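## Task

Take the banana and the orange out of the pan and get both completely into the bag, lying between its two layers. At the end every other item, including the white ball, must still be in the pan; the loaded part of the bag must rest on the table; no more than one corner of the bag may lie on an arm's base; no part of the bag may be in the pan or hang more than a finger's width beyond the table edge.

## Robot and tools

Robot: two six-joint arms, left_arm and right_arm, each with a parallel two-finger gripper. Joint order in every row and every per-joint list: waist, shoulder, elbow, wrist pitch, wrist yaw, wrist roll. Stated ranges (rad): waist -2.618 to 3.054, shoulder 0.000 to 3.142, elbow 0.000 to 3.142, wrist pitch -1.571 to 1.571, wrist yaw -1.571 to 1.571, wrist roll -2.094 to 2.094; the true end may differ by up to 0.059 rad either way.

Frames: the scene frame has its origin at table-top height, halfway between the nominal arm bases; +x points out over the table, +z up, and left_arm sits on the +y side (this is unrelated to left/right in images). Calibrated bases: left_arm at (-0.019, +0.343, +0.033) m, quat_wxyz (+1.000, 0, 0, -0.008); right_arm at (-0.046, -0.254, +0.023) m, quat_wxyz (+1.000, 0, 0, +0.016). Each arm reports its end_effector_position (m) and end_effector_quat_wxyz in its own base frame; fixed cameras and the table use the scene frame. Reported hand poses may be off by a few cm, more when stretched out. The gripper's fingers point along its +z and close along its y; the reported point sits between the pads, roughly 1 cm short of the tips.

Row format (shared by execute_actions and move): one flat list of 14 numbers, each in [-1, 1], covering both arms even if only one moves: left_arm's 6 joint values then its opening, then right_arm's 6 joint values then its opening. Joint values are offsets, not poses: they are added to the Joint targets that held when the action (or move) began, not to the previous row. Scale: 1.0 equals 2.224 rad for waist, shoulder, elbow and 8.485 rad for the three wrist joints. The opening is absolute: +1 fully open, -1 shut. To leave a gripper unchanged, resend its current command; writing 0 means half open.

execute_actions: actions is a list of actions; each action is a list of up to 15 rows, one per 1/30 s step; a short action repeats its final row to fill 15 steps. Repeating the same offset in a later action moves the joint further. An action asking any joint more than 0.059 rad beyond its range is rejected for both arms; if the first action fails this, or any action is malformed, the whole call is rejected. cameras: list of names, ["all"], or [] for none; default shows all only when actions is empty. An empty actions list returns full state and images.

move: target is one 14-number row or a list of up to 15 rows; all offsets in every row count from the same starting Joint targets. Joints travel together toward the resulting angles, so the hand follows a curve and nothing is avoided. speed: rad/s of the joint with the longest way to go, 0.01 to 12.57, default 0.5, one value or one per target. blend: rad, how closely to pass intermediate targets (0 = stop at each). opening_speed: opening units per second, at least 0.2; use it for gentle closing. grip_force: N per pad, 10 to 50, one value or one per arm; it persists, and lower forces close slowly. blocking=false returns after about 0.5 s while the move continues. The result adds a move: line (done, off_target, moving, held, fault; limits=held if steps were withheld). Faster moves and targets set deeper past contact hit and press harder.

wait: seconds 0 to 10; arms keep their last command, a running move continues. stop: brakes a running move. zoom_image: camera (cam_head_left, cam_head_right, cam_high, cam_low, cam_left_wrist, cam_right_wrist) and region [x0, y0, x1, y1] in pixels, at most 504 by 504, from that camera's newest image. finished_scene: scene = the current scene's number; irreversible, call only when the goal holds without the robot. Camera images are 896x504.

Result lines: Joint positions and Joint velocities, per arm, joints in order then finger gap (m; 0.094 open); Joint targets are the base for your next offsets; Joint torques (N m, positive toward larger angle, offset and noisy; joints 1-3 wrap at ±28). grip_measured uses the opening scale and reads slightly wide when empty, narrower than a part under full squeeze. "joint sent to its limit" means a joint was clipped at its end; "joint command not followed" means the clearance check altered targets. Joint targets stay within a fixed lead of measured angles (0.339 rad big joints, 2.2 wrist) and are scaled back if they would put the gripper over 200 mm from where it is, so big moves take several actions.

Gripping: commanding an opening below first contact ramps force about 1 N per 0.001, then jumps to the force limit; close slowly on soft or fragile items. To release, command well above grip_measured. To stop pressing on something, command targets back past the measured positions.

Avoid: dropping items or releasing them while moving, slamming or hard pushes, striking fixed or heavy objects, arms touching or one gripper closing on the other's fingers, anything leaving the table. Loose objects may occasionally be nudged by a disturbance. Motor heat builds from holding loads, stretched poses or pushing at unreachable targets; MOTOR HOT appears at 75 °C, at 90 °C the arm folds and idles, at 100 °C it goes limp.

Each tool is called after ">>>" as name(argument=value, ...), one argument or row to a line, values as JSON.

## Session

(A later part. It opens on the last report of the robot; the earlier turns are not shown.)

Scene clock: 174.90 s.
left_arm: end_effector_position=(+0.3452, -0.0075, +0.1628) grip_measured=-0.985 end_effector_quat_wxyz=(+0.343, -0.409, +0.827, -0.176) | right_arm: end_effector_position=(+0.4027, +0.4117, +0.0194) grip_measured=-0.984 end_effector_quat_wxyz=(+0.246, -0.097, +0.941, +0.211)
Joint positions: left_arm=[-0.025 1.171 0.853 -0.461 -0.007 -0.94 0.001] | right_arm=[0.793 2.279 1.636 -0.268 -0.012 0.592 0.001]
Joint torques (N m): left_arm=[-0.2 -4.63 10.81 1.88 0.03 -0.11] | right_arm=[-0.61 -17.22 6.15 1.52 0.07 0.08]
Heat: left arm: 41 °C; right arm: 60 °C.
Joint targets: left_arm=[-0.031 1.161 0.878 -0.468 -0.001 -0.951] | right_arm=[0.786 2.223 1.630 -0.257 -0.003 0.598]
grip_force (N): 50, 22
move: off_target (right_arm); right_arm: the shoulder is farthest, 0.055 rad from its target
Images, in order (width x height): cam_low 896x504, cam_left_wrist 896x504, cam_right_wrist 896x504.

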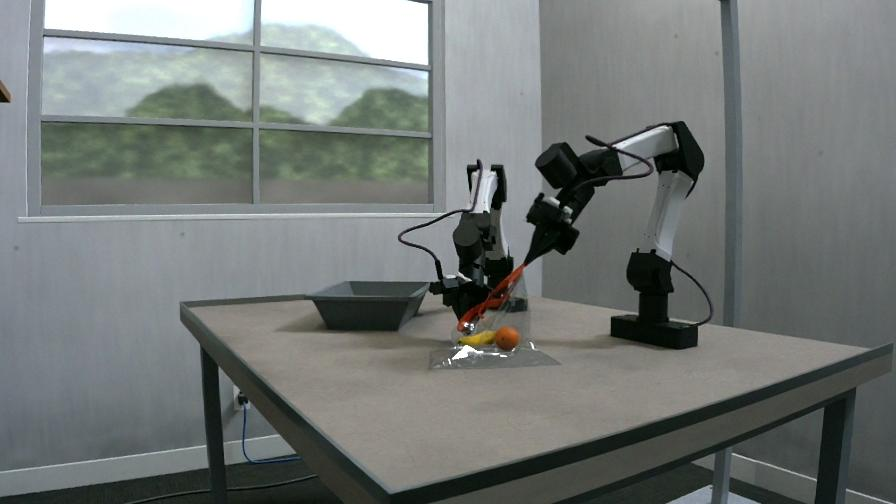

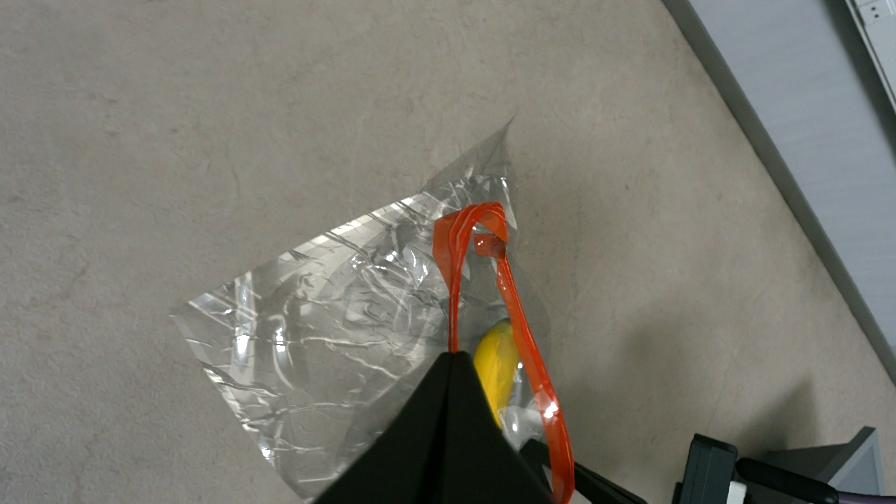

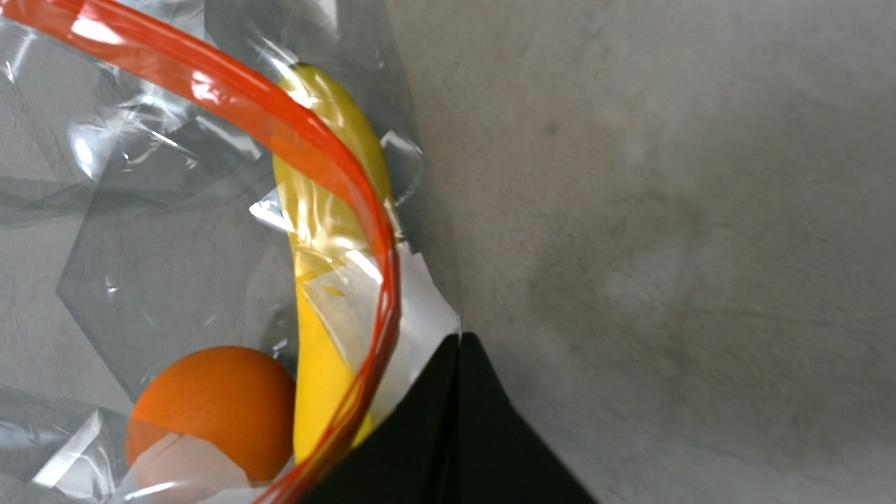

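>>> move(
  target=[-0.0418,0.2288,-0.0056,0.038,0,0,-1,0,0,0,0,0,0,-1],
  speed=0.4,
  cameras=["all"],
)

>>> zoom_image(
  camera="cam_low",
  region=[370, 220, 620, 400],
)

Scene clock: 177.53 s.
left_arm: end_effector_position=(+0.3962, -0.0452, +0.0383) grip_measured=-0.985 end_effector_quat_wxyz=(+0.261, -0.383, +0.874, -0.149) | right_arm: end_effector_position=(+0.4027, +0.4117, +0.0194) grip_measured=-0.984 end_effector_quat_wxyz=(+0.246, -0.097, +0.941, +0.211)
Joint positions: left_arm=[-0.117 1.66 0.855 -0.155 -0.007 -0.94 0.001] | right_arm=[0.793 2.279 1.636 -0.268 -0.012 0.592 0.001]
Joint torques (N m): left_arm=[-0.31 -6.3 8.17 1.79 0.03 -0.12] | right_arm=[-0.68 -17.22 6.16 1.52 0.08 0.08]
Heat: left arm: 41 °C; right arm: 60 °C.
Joint targets: left_arm=[-0.123 1.670 0.865 -0.146 -0.001 -0.951] | right_arm=[0.786 2.223 1.630 -0.257 -0.003 0.598]
grip_force (N): 50, 22
move: off_target (right_arm); right_arm: the shoulder is farthest, 0.056 rad from its target

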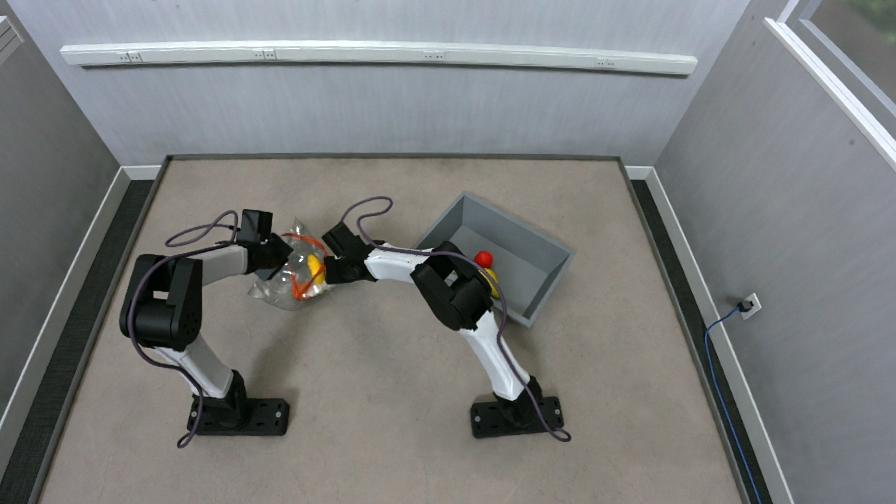

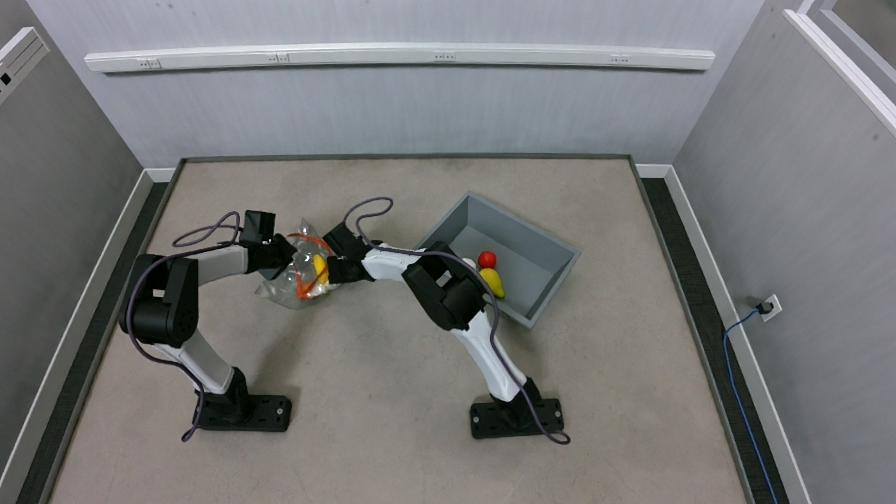

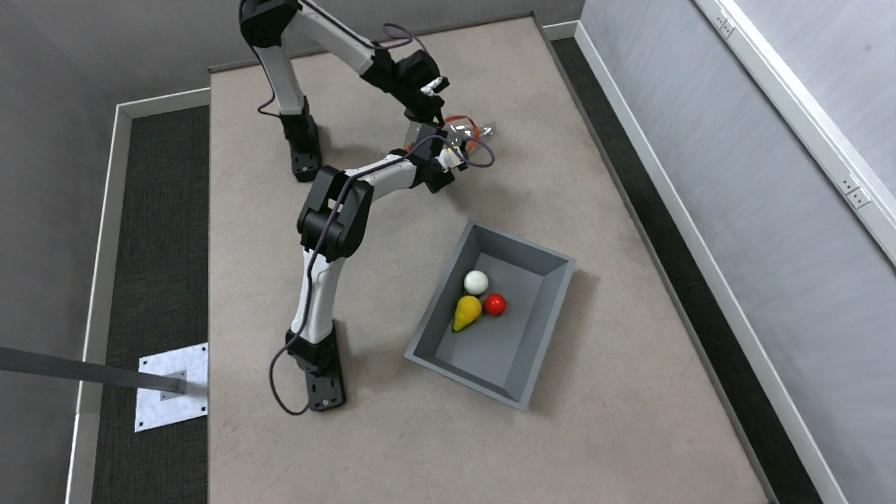

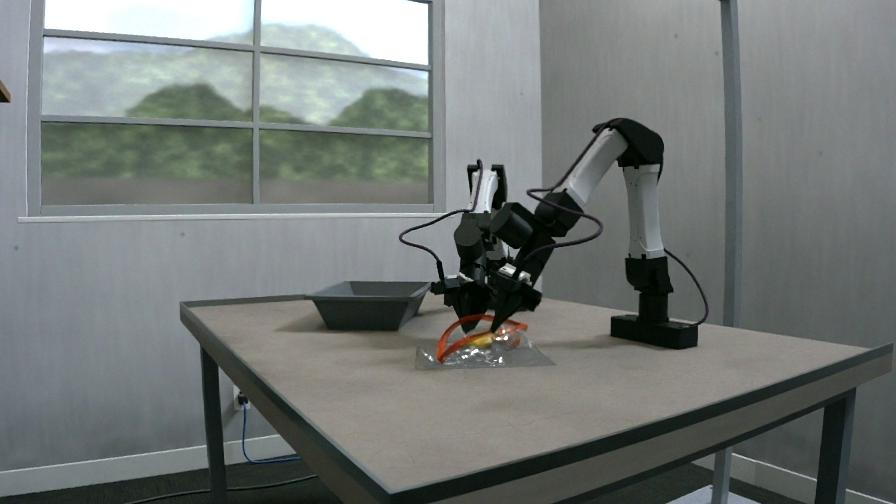

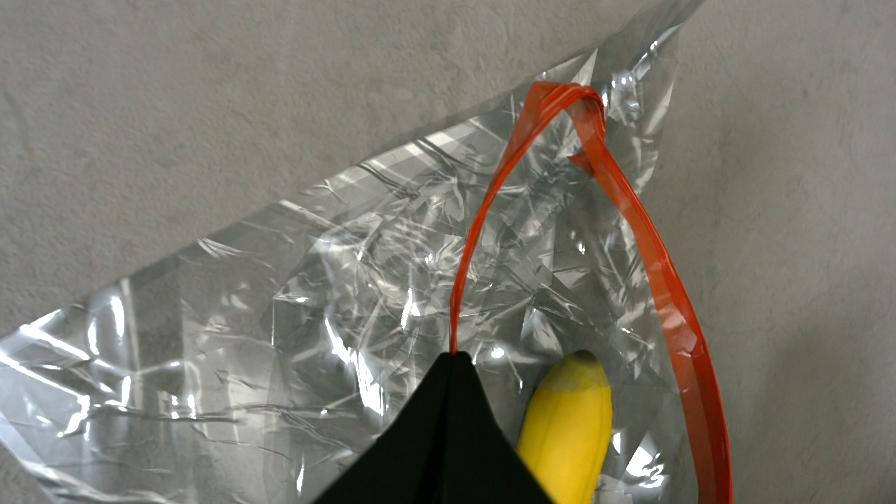

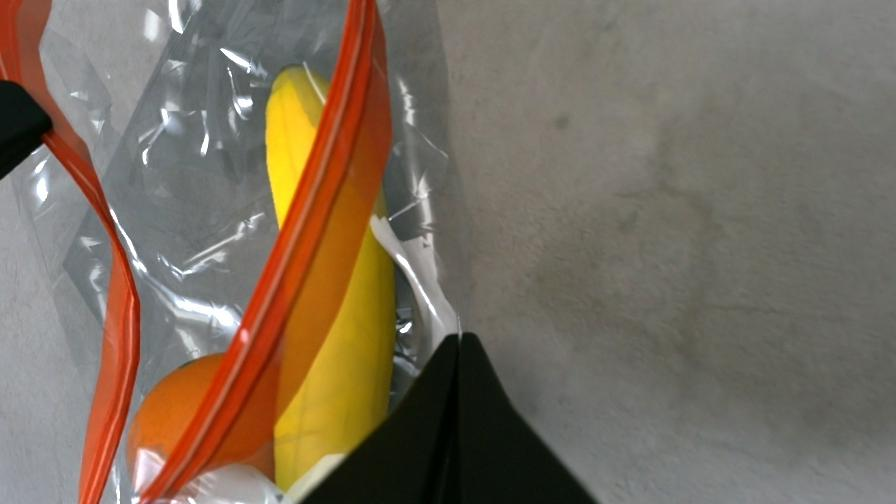

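Scaled by 2.016 from the camera's 896x504 image, which has a finer 1280x720 frame.

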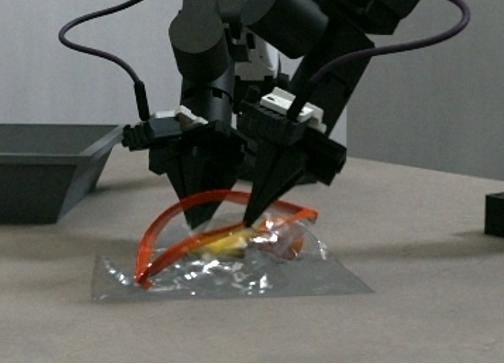

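>>> move(
  target=[
    [0,0,0,0,0,0,-1,0,0,0,0,0,0,-0.25],
    [0,0,0,0,0,0,-1,0,-0.0225,0.0607,-0.0248,0,0,-0.25],
    [0,0,0,0,0,0,-1,0.0162,0.054,0.1866,-0.0382,0,0,-0.25],
  ],
  opening_speed=0.8,
  speed=0.4,
  cameras=["cam_left_wrist","cam_right_wrist","cam_low"],
)

>>> zoom_image(
  camera="cam_low",
  region=[370, 220, 620, 400],
)

Scene clock: 182.30 s.
left_arm: end_effector_position=(+0.3964, -0.0453, +0.0384) grip_measured=-0.985 end_effector_quat_wxyz=(+0.262, -0.383, +0.874, -0.149) | right_arm: end_effector_position=(+0.4145, +0.4448, +0.0922) grip_measured=-0.251 end_effector_quat_wxyz=(+0.248, -0.108, +0.938, +0.218)
Joint positions: left_arm=[-0.117 1.66 0.855 -0.154 -0.007 -0.94 0.001] | right_arm=[0.817 2.33 2.015 -0.582 -0.012 0.592 0.035]
Joint torques (N m): left_arm=[-0.29 -6.32 8.17 1.77 0.03 -0.12] | right_arm=[0.54 -11.97 10.02 1.48 0.08 0.08]
Heat: left arm: 40 °C; right arm: 61 °C.
Joint targets: left_arm=[-0.123 1.670 0.865 -0.146 -0.001 -0.951] | right_arm=[0.822 2.343 2.045 -0.581 -0.003 0.598]
grip_force (N): 50, 22
move: done
Images, in order (width x height): cam_low 896x504, cam_left_wrist 896x504, cam_right_wrist 896x504.

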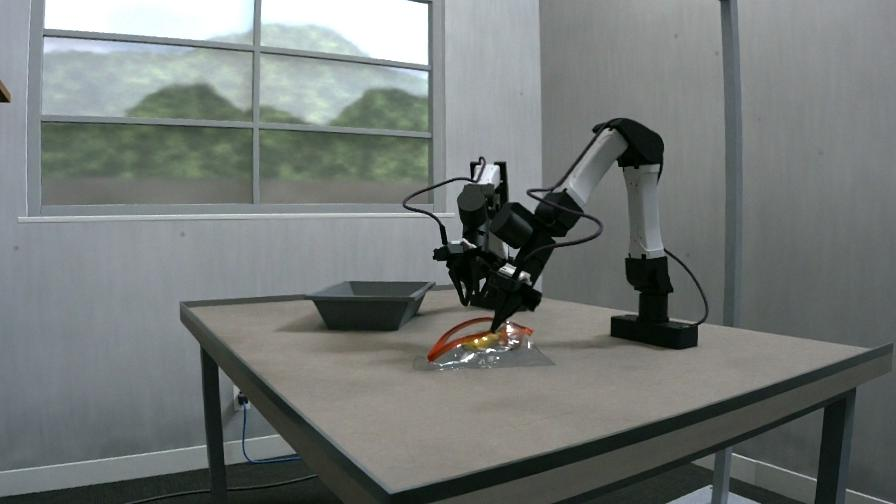

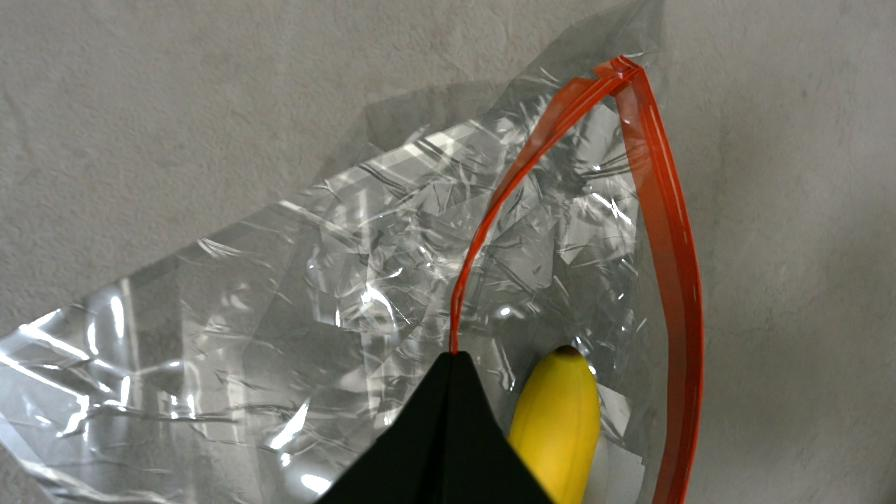

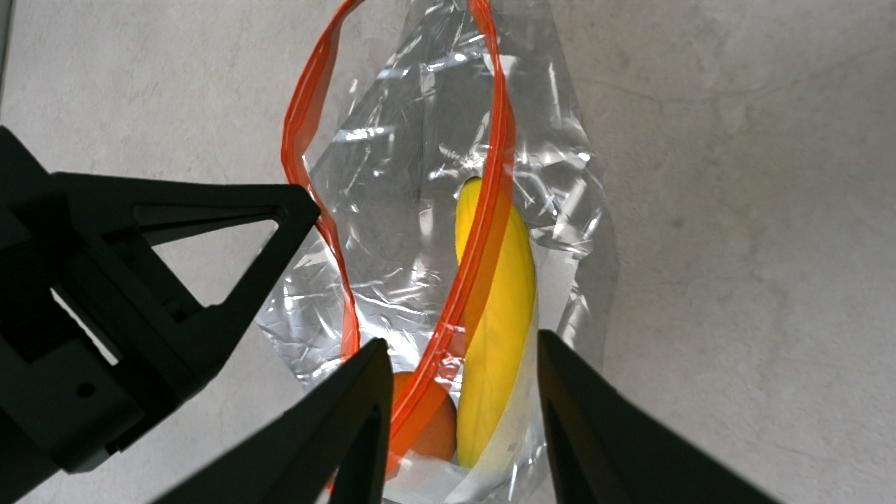

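Scaled by 2.016 from the camera's 896x504 image, which has a finer 1280x720 frame.

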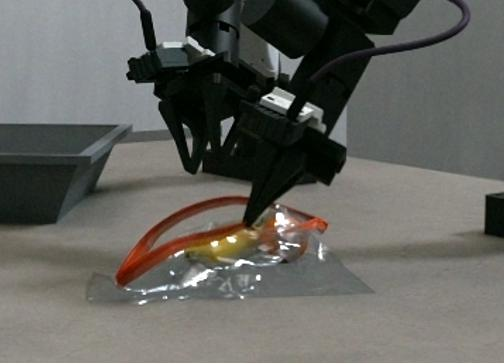

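>>> move(
  target=[
    [0,0,0,0,0,0,-1,0,0.0157,-0.0465,0.015,0,0,-0.25],
    [0,0,0,0,0,0,-1,0,0.0157,-0.0465,0.015,0,0,-1],
  ],
  opening_speed=0.8,
  speed=0.3,
  cameras=["cam_left_wrist","cam_right_wrist","cam_low"],
)

>>> zoom_image(
  camera="cam_low",
  region=[370, 220, 620, 400],
)

Scene clock: 186.37 s.
left_arm: end_effector_position=(+0.3964, -0.0453, +0.0384) grip_measured=-0.985 end_effector_quat_wxyz=(+0.262, -0.383, +0.874, -0.149) | right_arm: end_effector_position=(+0.4164, +0.4468, +0.0551) grip_measured=-0.989 end_effector_quat_wxyz=(+0.246, -0.108, +0.938, +0.217)
Joint positions: left_arm=[-0.117 1.66 0.855 -0.154 -0.007 -0.94 0.001] | right_arm=[0.817 2.371 1.94 -0.472 -0.012 0.592 0]
Joint velocities: left_arm=[within noise] | right_arm=[-0.012 -0.022 -0.012 0.037 -0.066 -0.022 0.006]
Joint torques (N m): left_arm=[-0.29 -6.34 8.2 1.77 0.03 -0.11] | right_arm=[0.46 -12.66 7.19 1.6 0.08 0.08]
Heat: left arm: 39 °C; right arm: 61 °C.
Joint targets: left_arm=[-0.123 1.670 0.865 -0.146 -0.001 -0.951] | right_arm=[0.822 2.378 1.941 -0.453 -0.003 0.598]
grip_force (N): 50, 22
move: done
Images, in order (width x height): cam_low 896x504, cam_left_wrist 896x504, cam_right_wrist 896x504.

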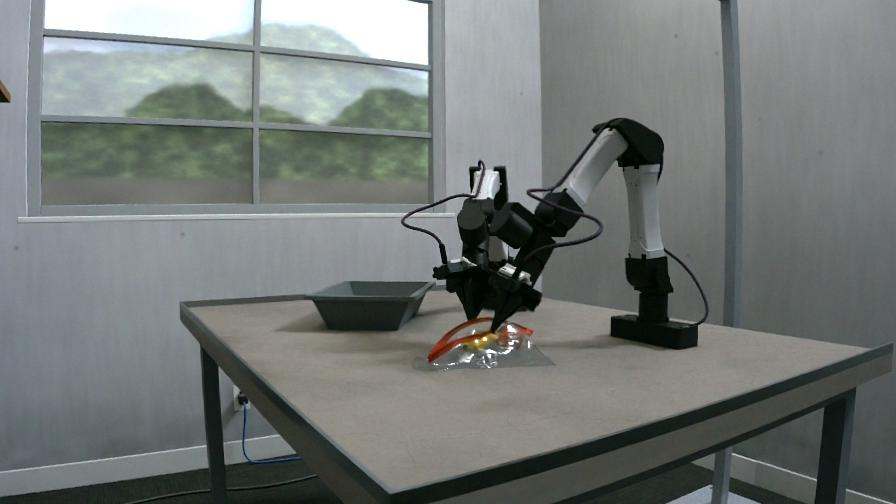

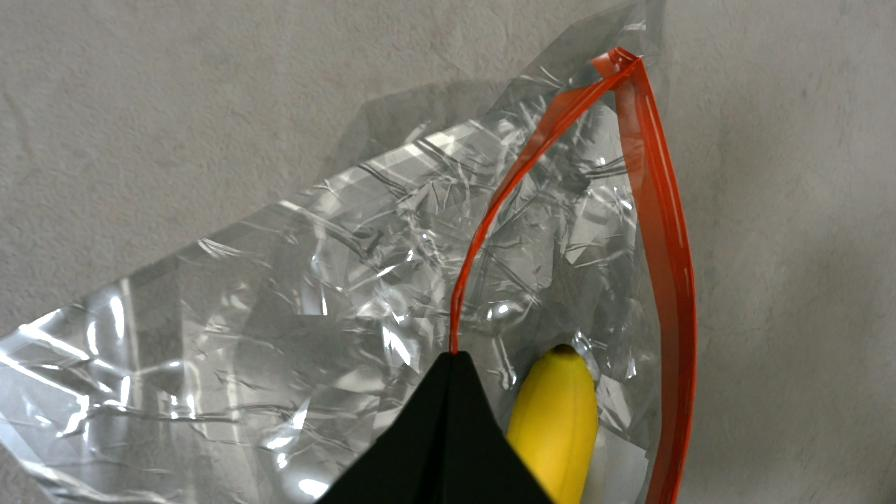

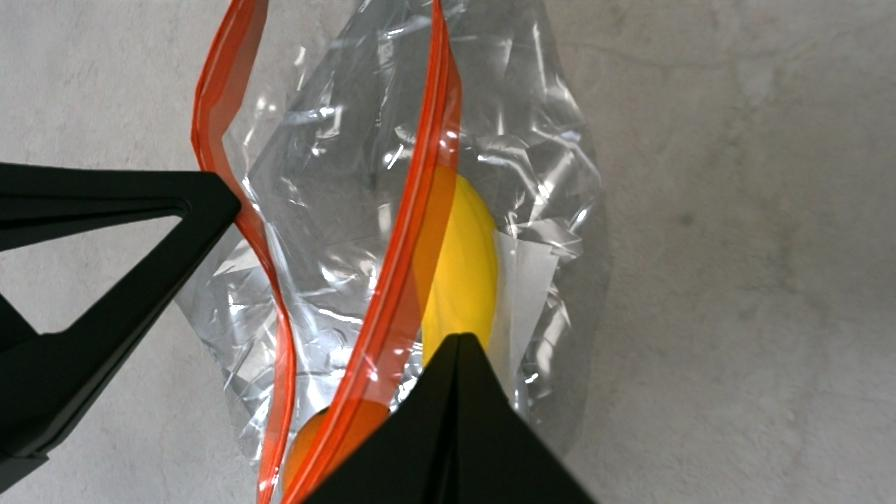

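Scaled by 2.016 from the camera's 896x504 image, which has a finer 1280x720 frame.

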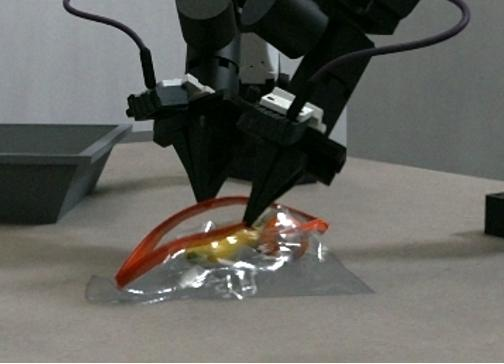

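>>> move(
  target=[
    [0,0,0,0,0,0,-1,0,-0.0081,0.0625,-0.0191,0,0,-1],
    [0,0,0,0,0,0,-1,0.0207,0.053,0.1711,-0.0322,0,0,-1],
    [0,0,0,0,0,0,-1,0.0207,0.0552,0.095,-0.0116,0,0,-1],
  ],
  blend=0.02,
  speed=0.4,
  cameras=["cam_left_wrist","cam_right_wrist","cam_low"],
)

>>> zoom_image(
  camera="cam_low",
  region=[370, 220, 620, 400],
)

Scene clock: 189.37 s.
left_arm: end_effector_position=(+0.3964, -0.0453, +0.0384) grip_measured=-0.985 end_effector_quat_wxyz=(+0.262, -0.383, +0.874, -0.149) | right_arm: end_effector_position=(+0.4098, +0.4831, +0.0527) grip_measured=-0.990 end_effector_quat_wxyz=(+0.239, -0.130, +0.937, +0.220)
Joint positions: left_arm=[-0.117 1.66 0.855 -0.154 -0.007 -0.94 0.001] | right_arm=[0.864 2.492 2.153 -0.57 -0.012 0.592 0]
Joint torques (N m): left_arm=[-0.34 -6.32 8.17 1.77 0.03 -0.11] | right_arm=[0.34 -13.22 7.17 1.58 0.07 0.07]
Heat: left arm: 38 °C; right arm: 61 °C.
Joint targets: left_arm=[-0.123 1.670 0.865 -0.146 -0.001 -0.951] | right_arm=[0.867 2.501 2.153 -0.552 -0.003 0.598]
grip_force (N): 50, 22
move: done
Images, in order (width x height): cam_low 896x504, cam_left_wrist 896x504, cam_right_wrist 896x504.

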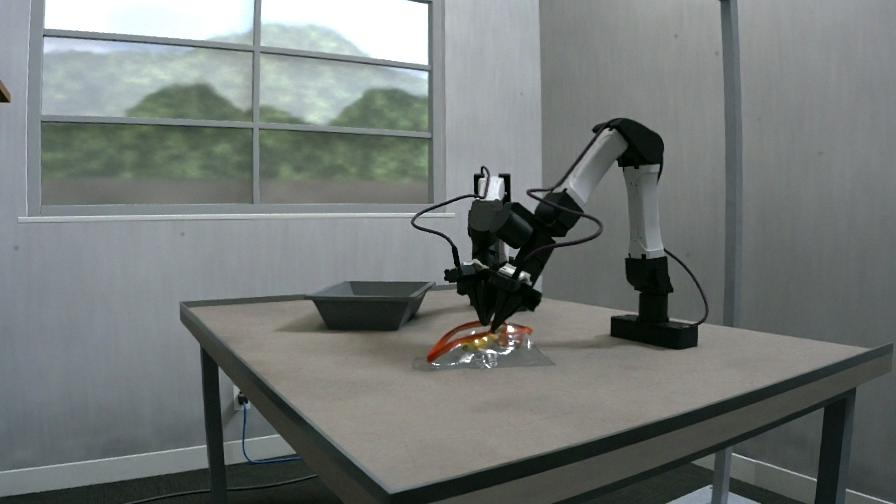

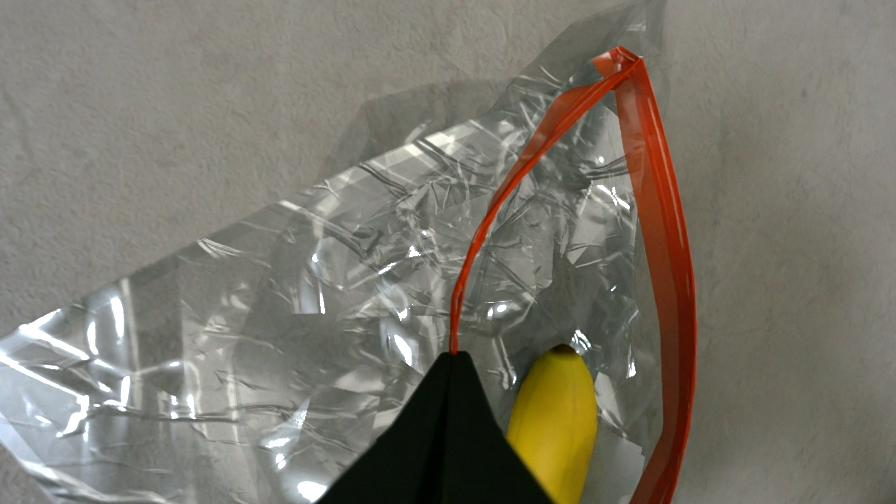

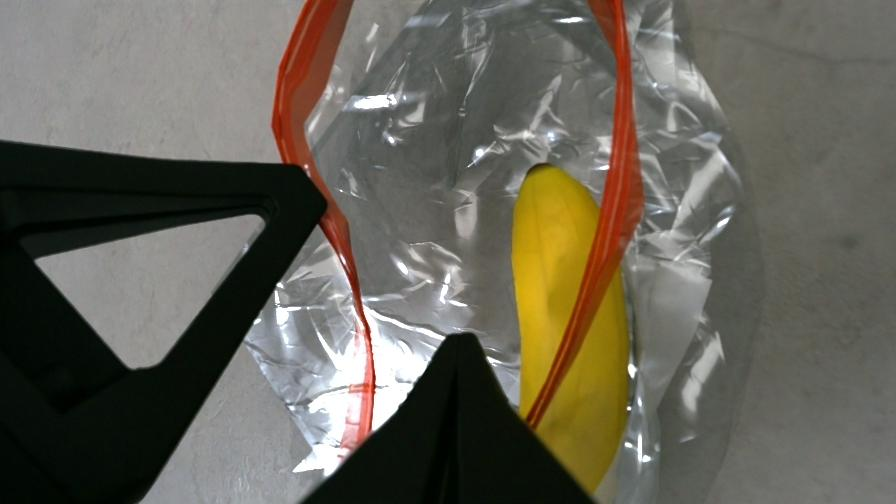

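Scaled by 2.016 from the camera's 896x504 image, which has a finer 1280x720 frame.

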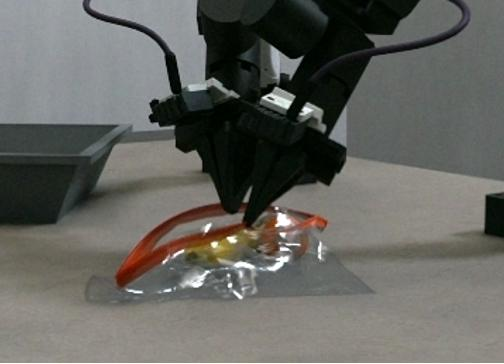

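>>> move(
  target=[
    [0,0,0,0,0,0,-1,-0.0526,-0.079,-0.1327,0.014,0,0,-1],
    [0,0,0,0,0,0,-1,-0.0661,-0.1248,-0.2354,0.0349,0,0,-1],
  ],
  blend=0.02,
  speed=0.3,
  cameras=["cam_left_wrist","cam_right_wrist","cam_low"],
)

>>> zoom_image(
  camera="cam_low",
  region=[370, 220, 620, 400],
)

Scene clock: 192.07 s.
left_arm: end_effector_position=(+0.3965, -0.0453, +0.0385) grip_measured=-0.985 end_effector_quat_wxyz=(+0.262, -0.383, +0.873, -0.149) | right_arm: end_effector_position=(+0.4273, +0.3820, +0.0150) grip_measured=-0.990 end_effector_quat_wxyz=(+0.247, -0.065, +0.946, +0.199)
Joint positions: left_arm=[-0.117 1.66 0.855 -0.154 -0.007 -0.94 0.001] | right_arm=[0.726 2.283 1.633 -0.274 -0.013 0.592 0]
Joint torques (N m): left_arm=[-0.31 -6.35 8.2 1.77 0.02 -0.11] | right_arm=[-0.46 -17.55 6.35 1.6 0.08 0.08]
Heat: left arm: 38 °C; right arm: 62 °C.
Joint targets: left_arm=[-0.123 1.670 0.865 -0.146 -0.001 -0.951] | right_arm=[0.720 2.223 1.629 -0.256 -0.004 0.597]
grip_force (N): 50, 22
move: off_target (right_arm); right_arm: the shoulder is farthest, 0.059 rad from its target
Images, in order (width x height): cam_low 896x504, cam_left_wrist 896x504, cam_right_wrist 896x504.

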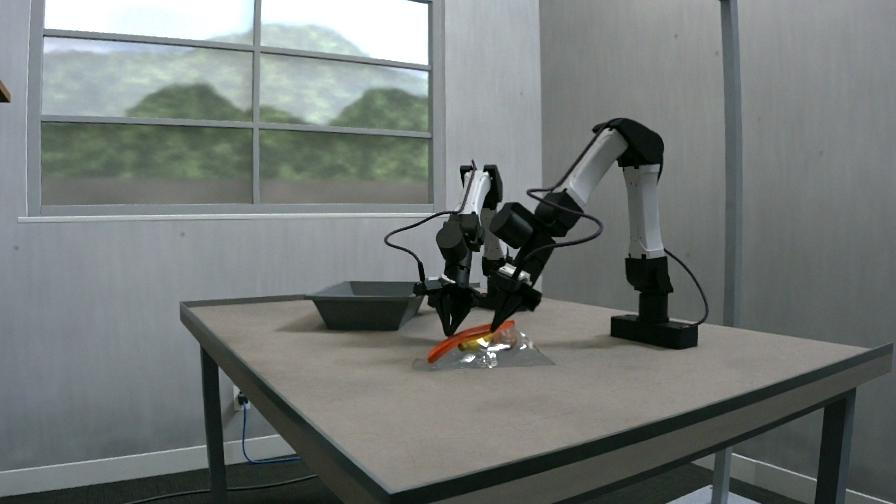

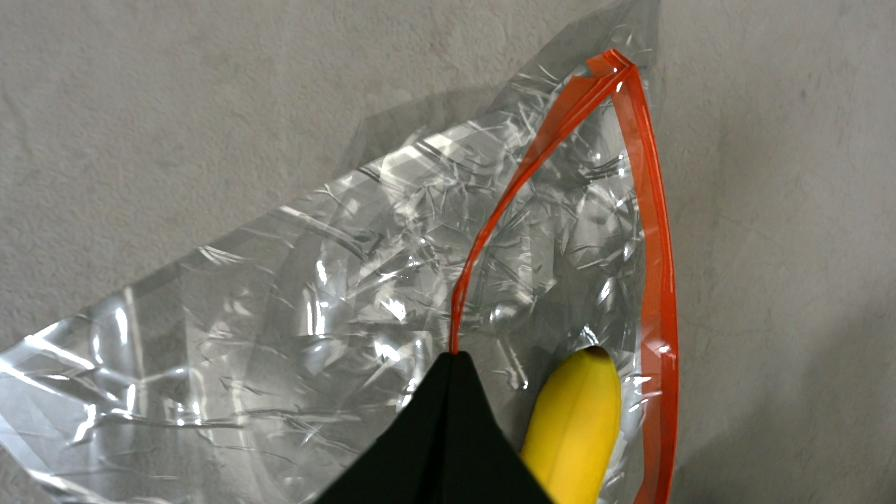

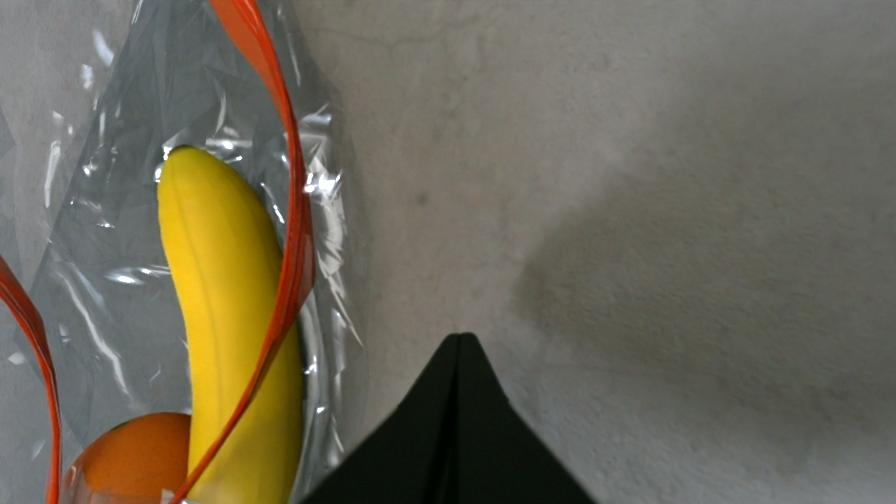

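Scaled by 2.016 from the camera's 896x504 image, which has a finer 1280x720 frame.

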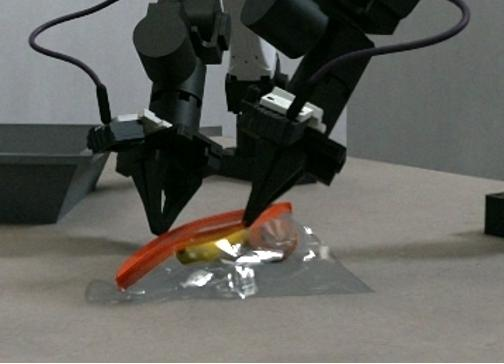

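>>> move(
  target=[
    [0,0,0,0,0,0,-1,-0.0315,-0.3103,-0.2433,-0.0177,0,-0.0764,-1],
    [-0.1223,-0.049,0.0096,-0.0152,0,0,-1,-0.0315,-0.3103,-0.2433,-0.0177,0,-0.0764,-1],
  ],
  blend=0.05,
  speed=[0.8,0.35],
  cameras=["all"],
)

>>> zoom_image(
  camera="cam_high",
  region=[340, 60, 540, 220],
)

Scene clock: 195.17 s.
left_arm: end_effector_position=(+0.3572, -0.1468, +0.0566) grip_measured=-0.985 end_effector_quat_wxyz=(+0.232, -0.259, +0.920, -0.179) | right_arm: end_effector_position=(+0.3324, +0.2589, +0.1302) grip_measured=-0.990 end_effector_quat_wxyz=(+0.323, -0.324, +0.883, +0.108)
Joint positions: left_arm=[-0.393 1.582 0.866 -0.26 -0.007 -0.941 0.001] | right_arm=[0.657 1.558 1.091 -0.408 -0.012 -0.043 0]
Joint torques (N m): left_arm=[0.03 -8.24 9.42 1.47 0.01 -0.11] | right_arm=[-0.61 -9.07 6.8 1.49 0.05 -0.04]
Heat: left arm: 38 °C; right arm: 63 °C.
Joint targets: left_arm=[-0.396 1.561 0.887 -0.275 -0.001 -0.951] | right_arm=[0.650 1.533 1.088 -0.406 -0.003 -0.051]
grip_force (N): 50, 22
move: done

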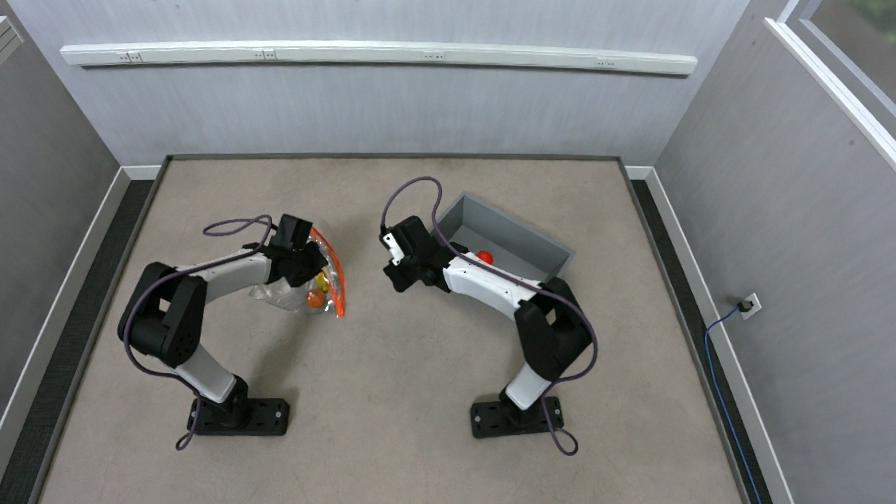

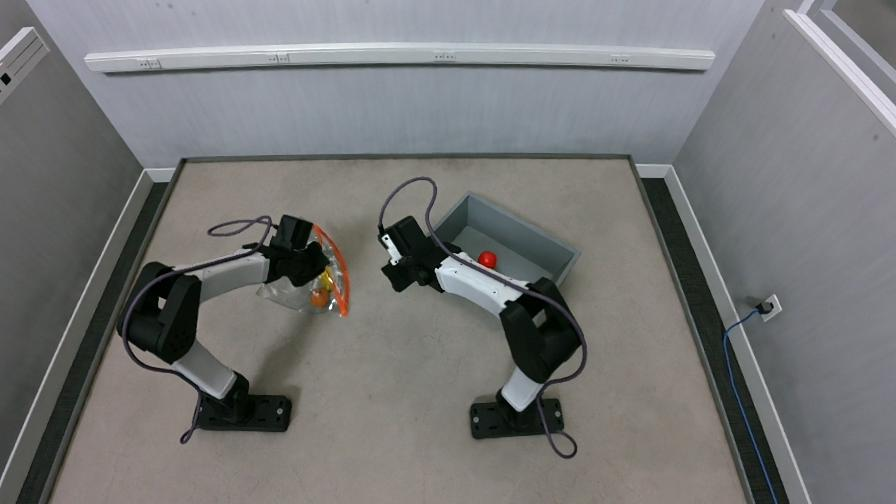

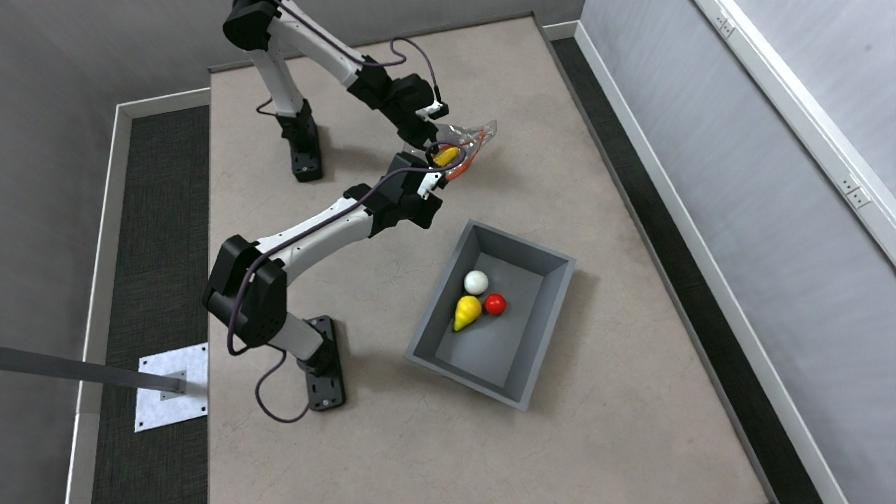

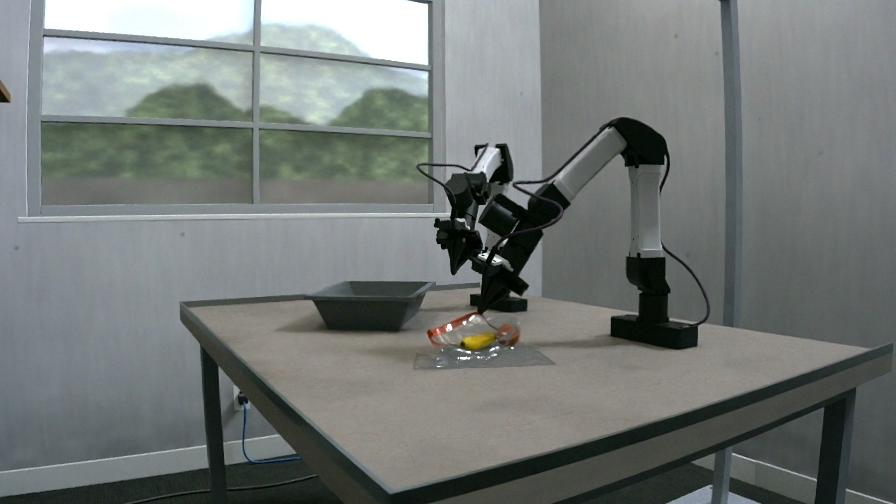

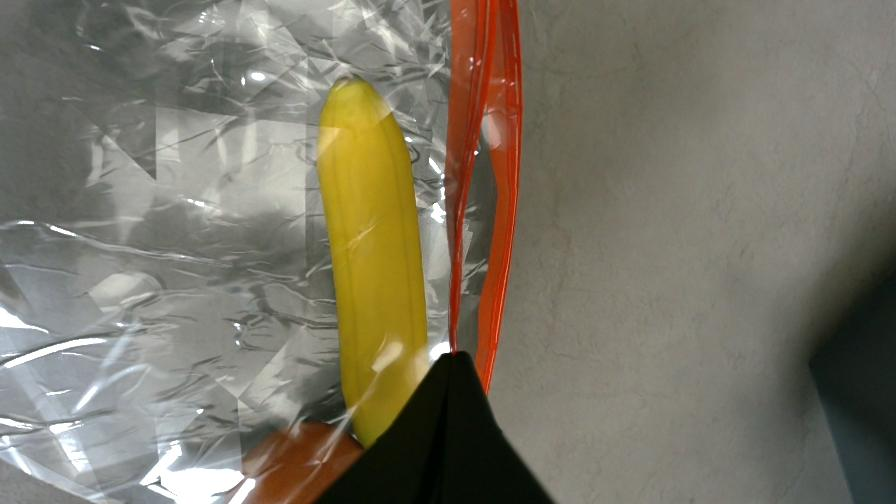

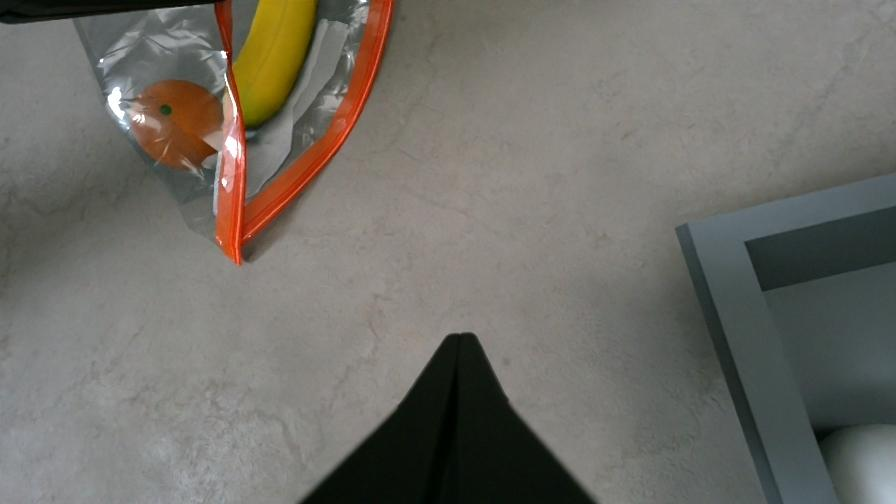

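Scaled by 2.520 from the camera's 896x504 image, which has a finer 1280x720 frame.

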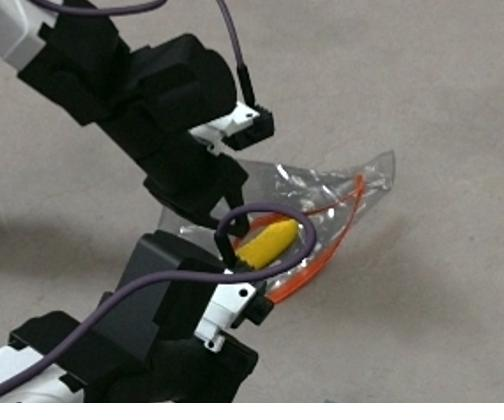

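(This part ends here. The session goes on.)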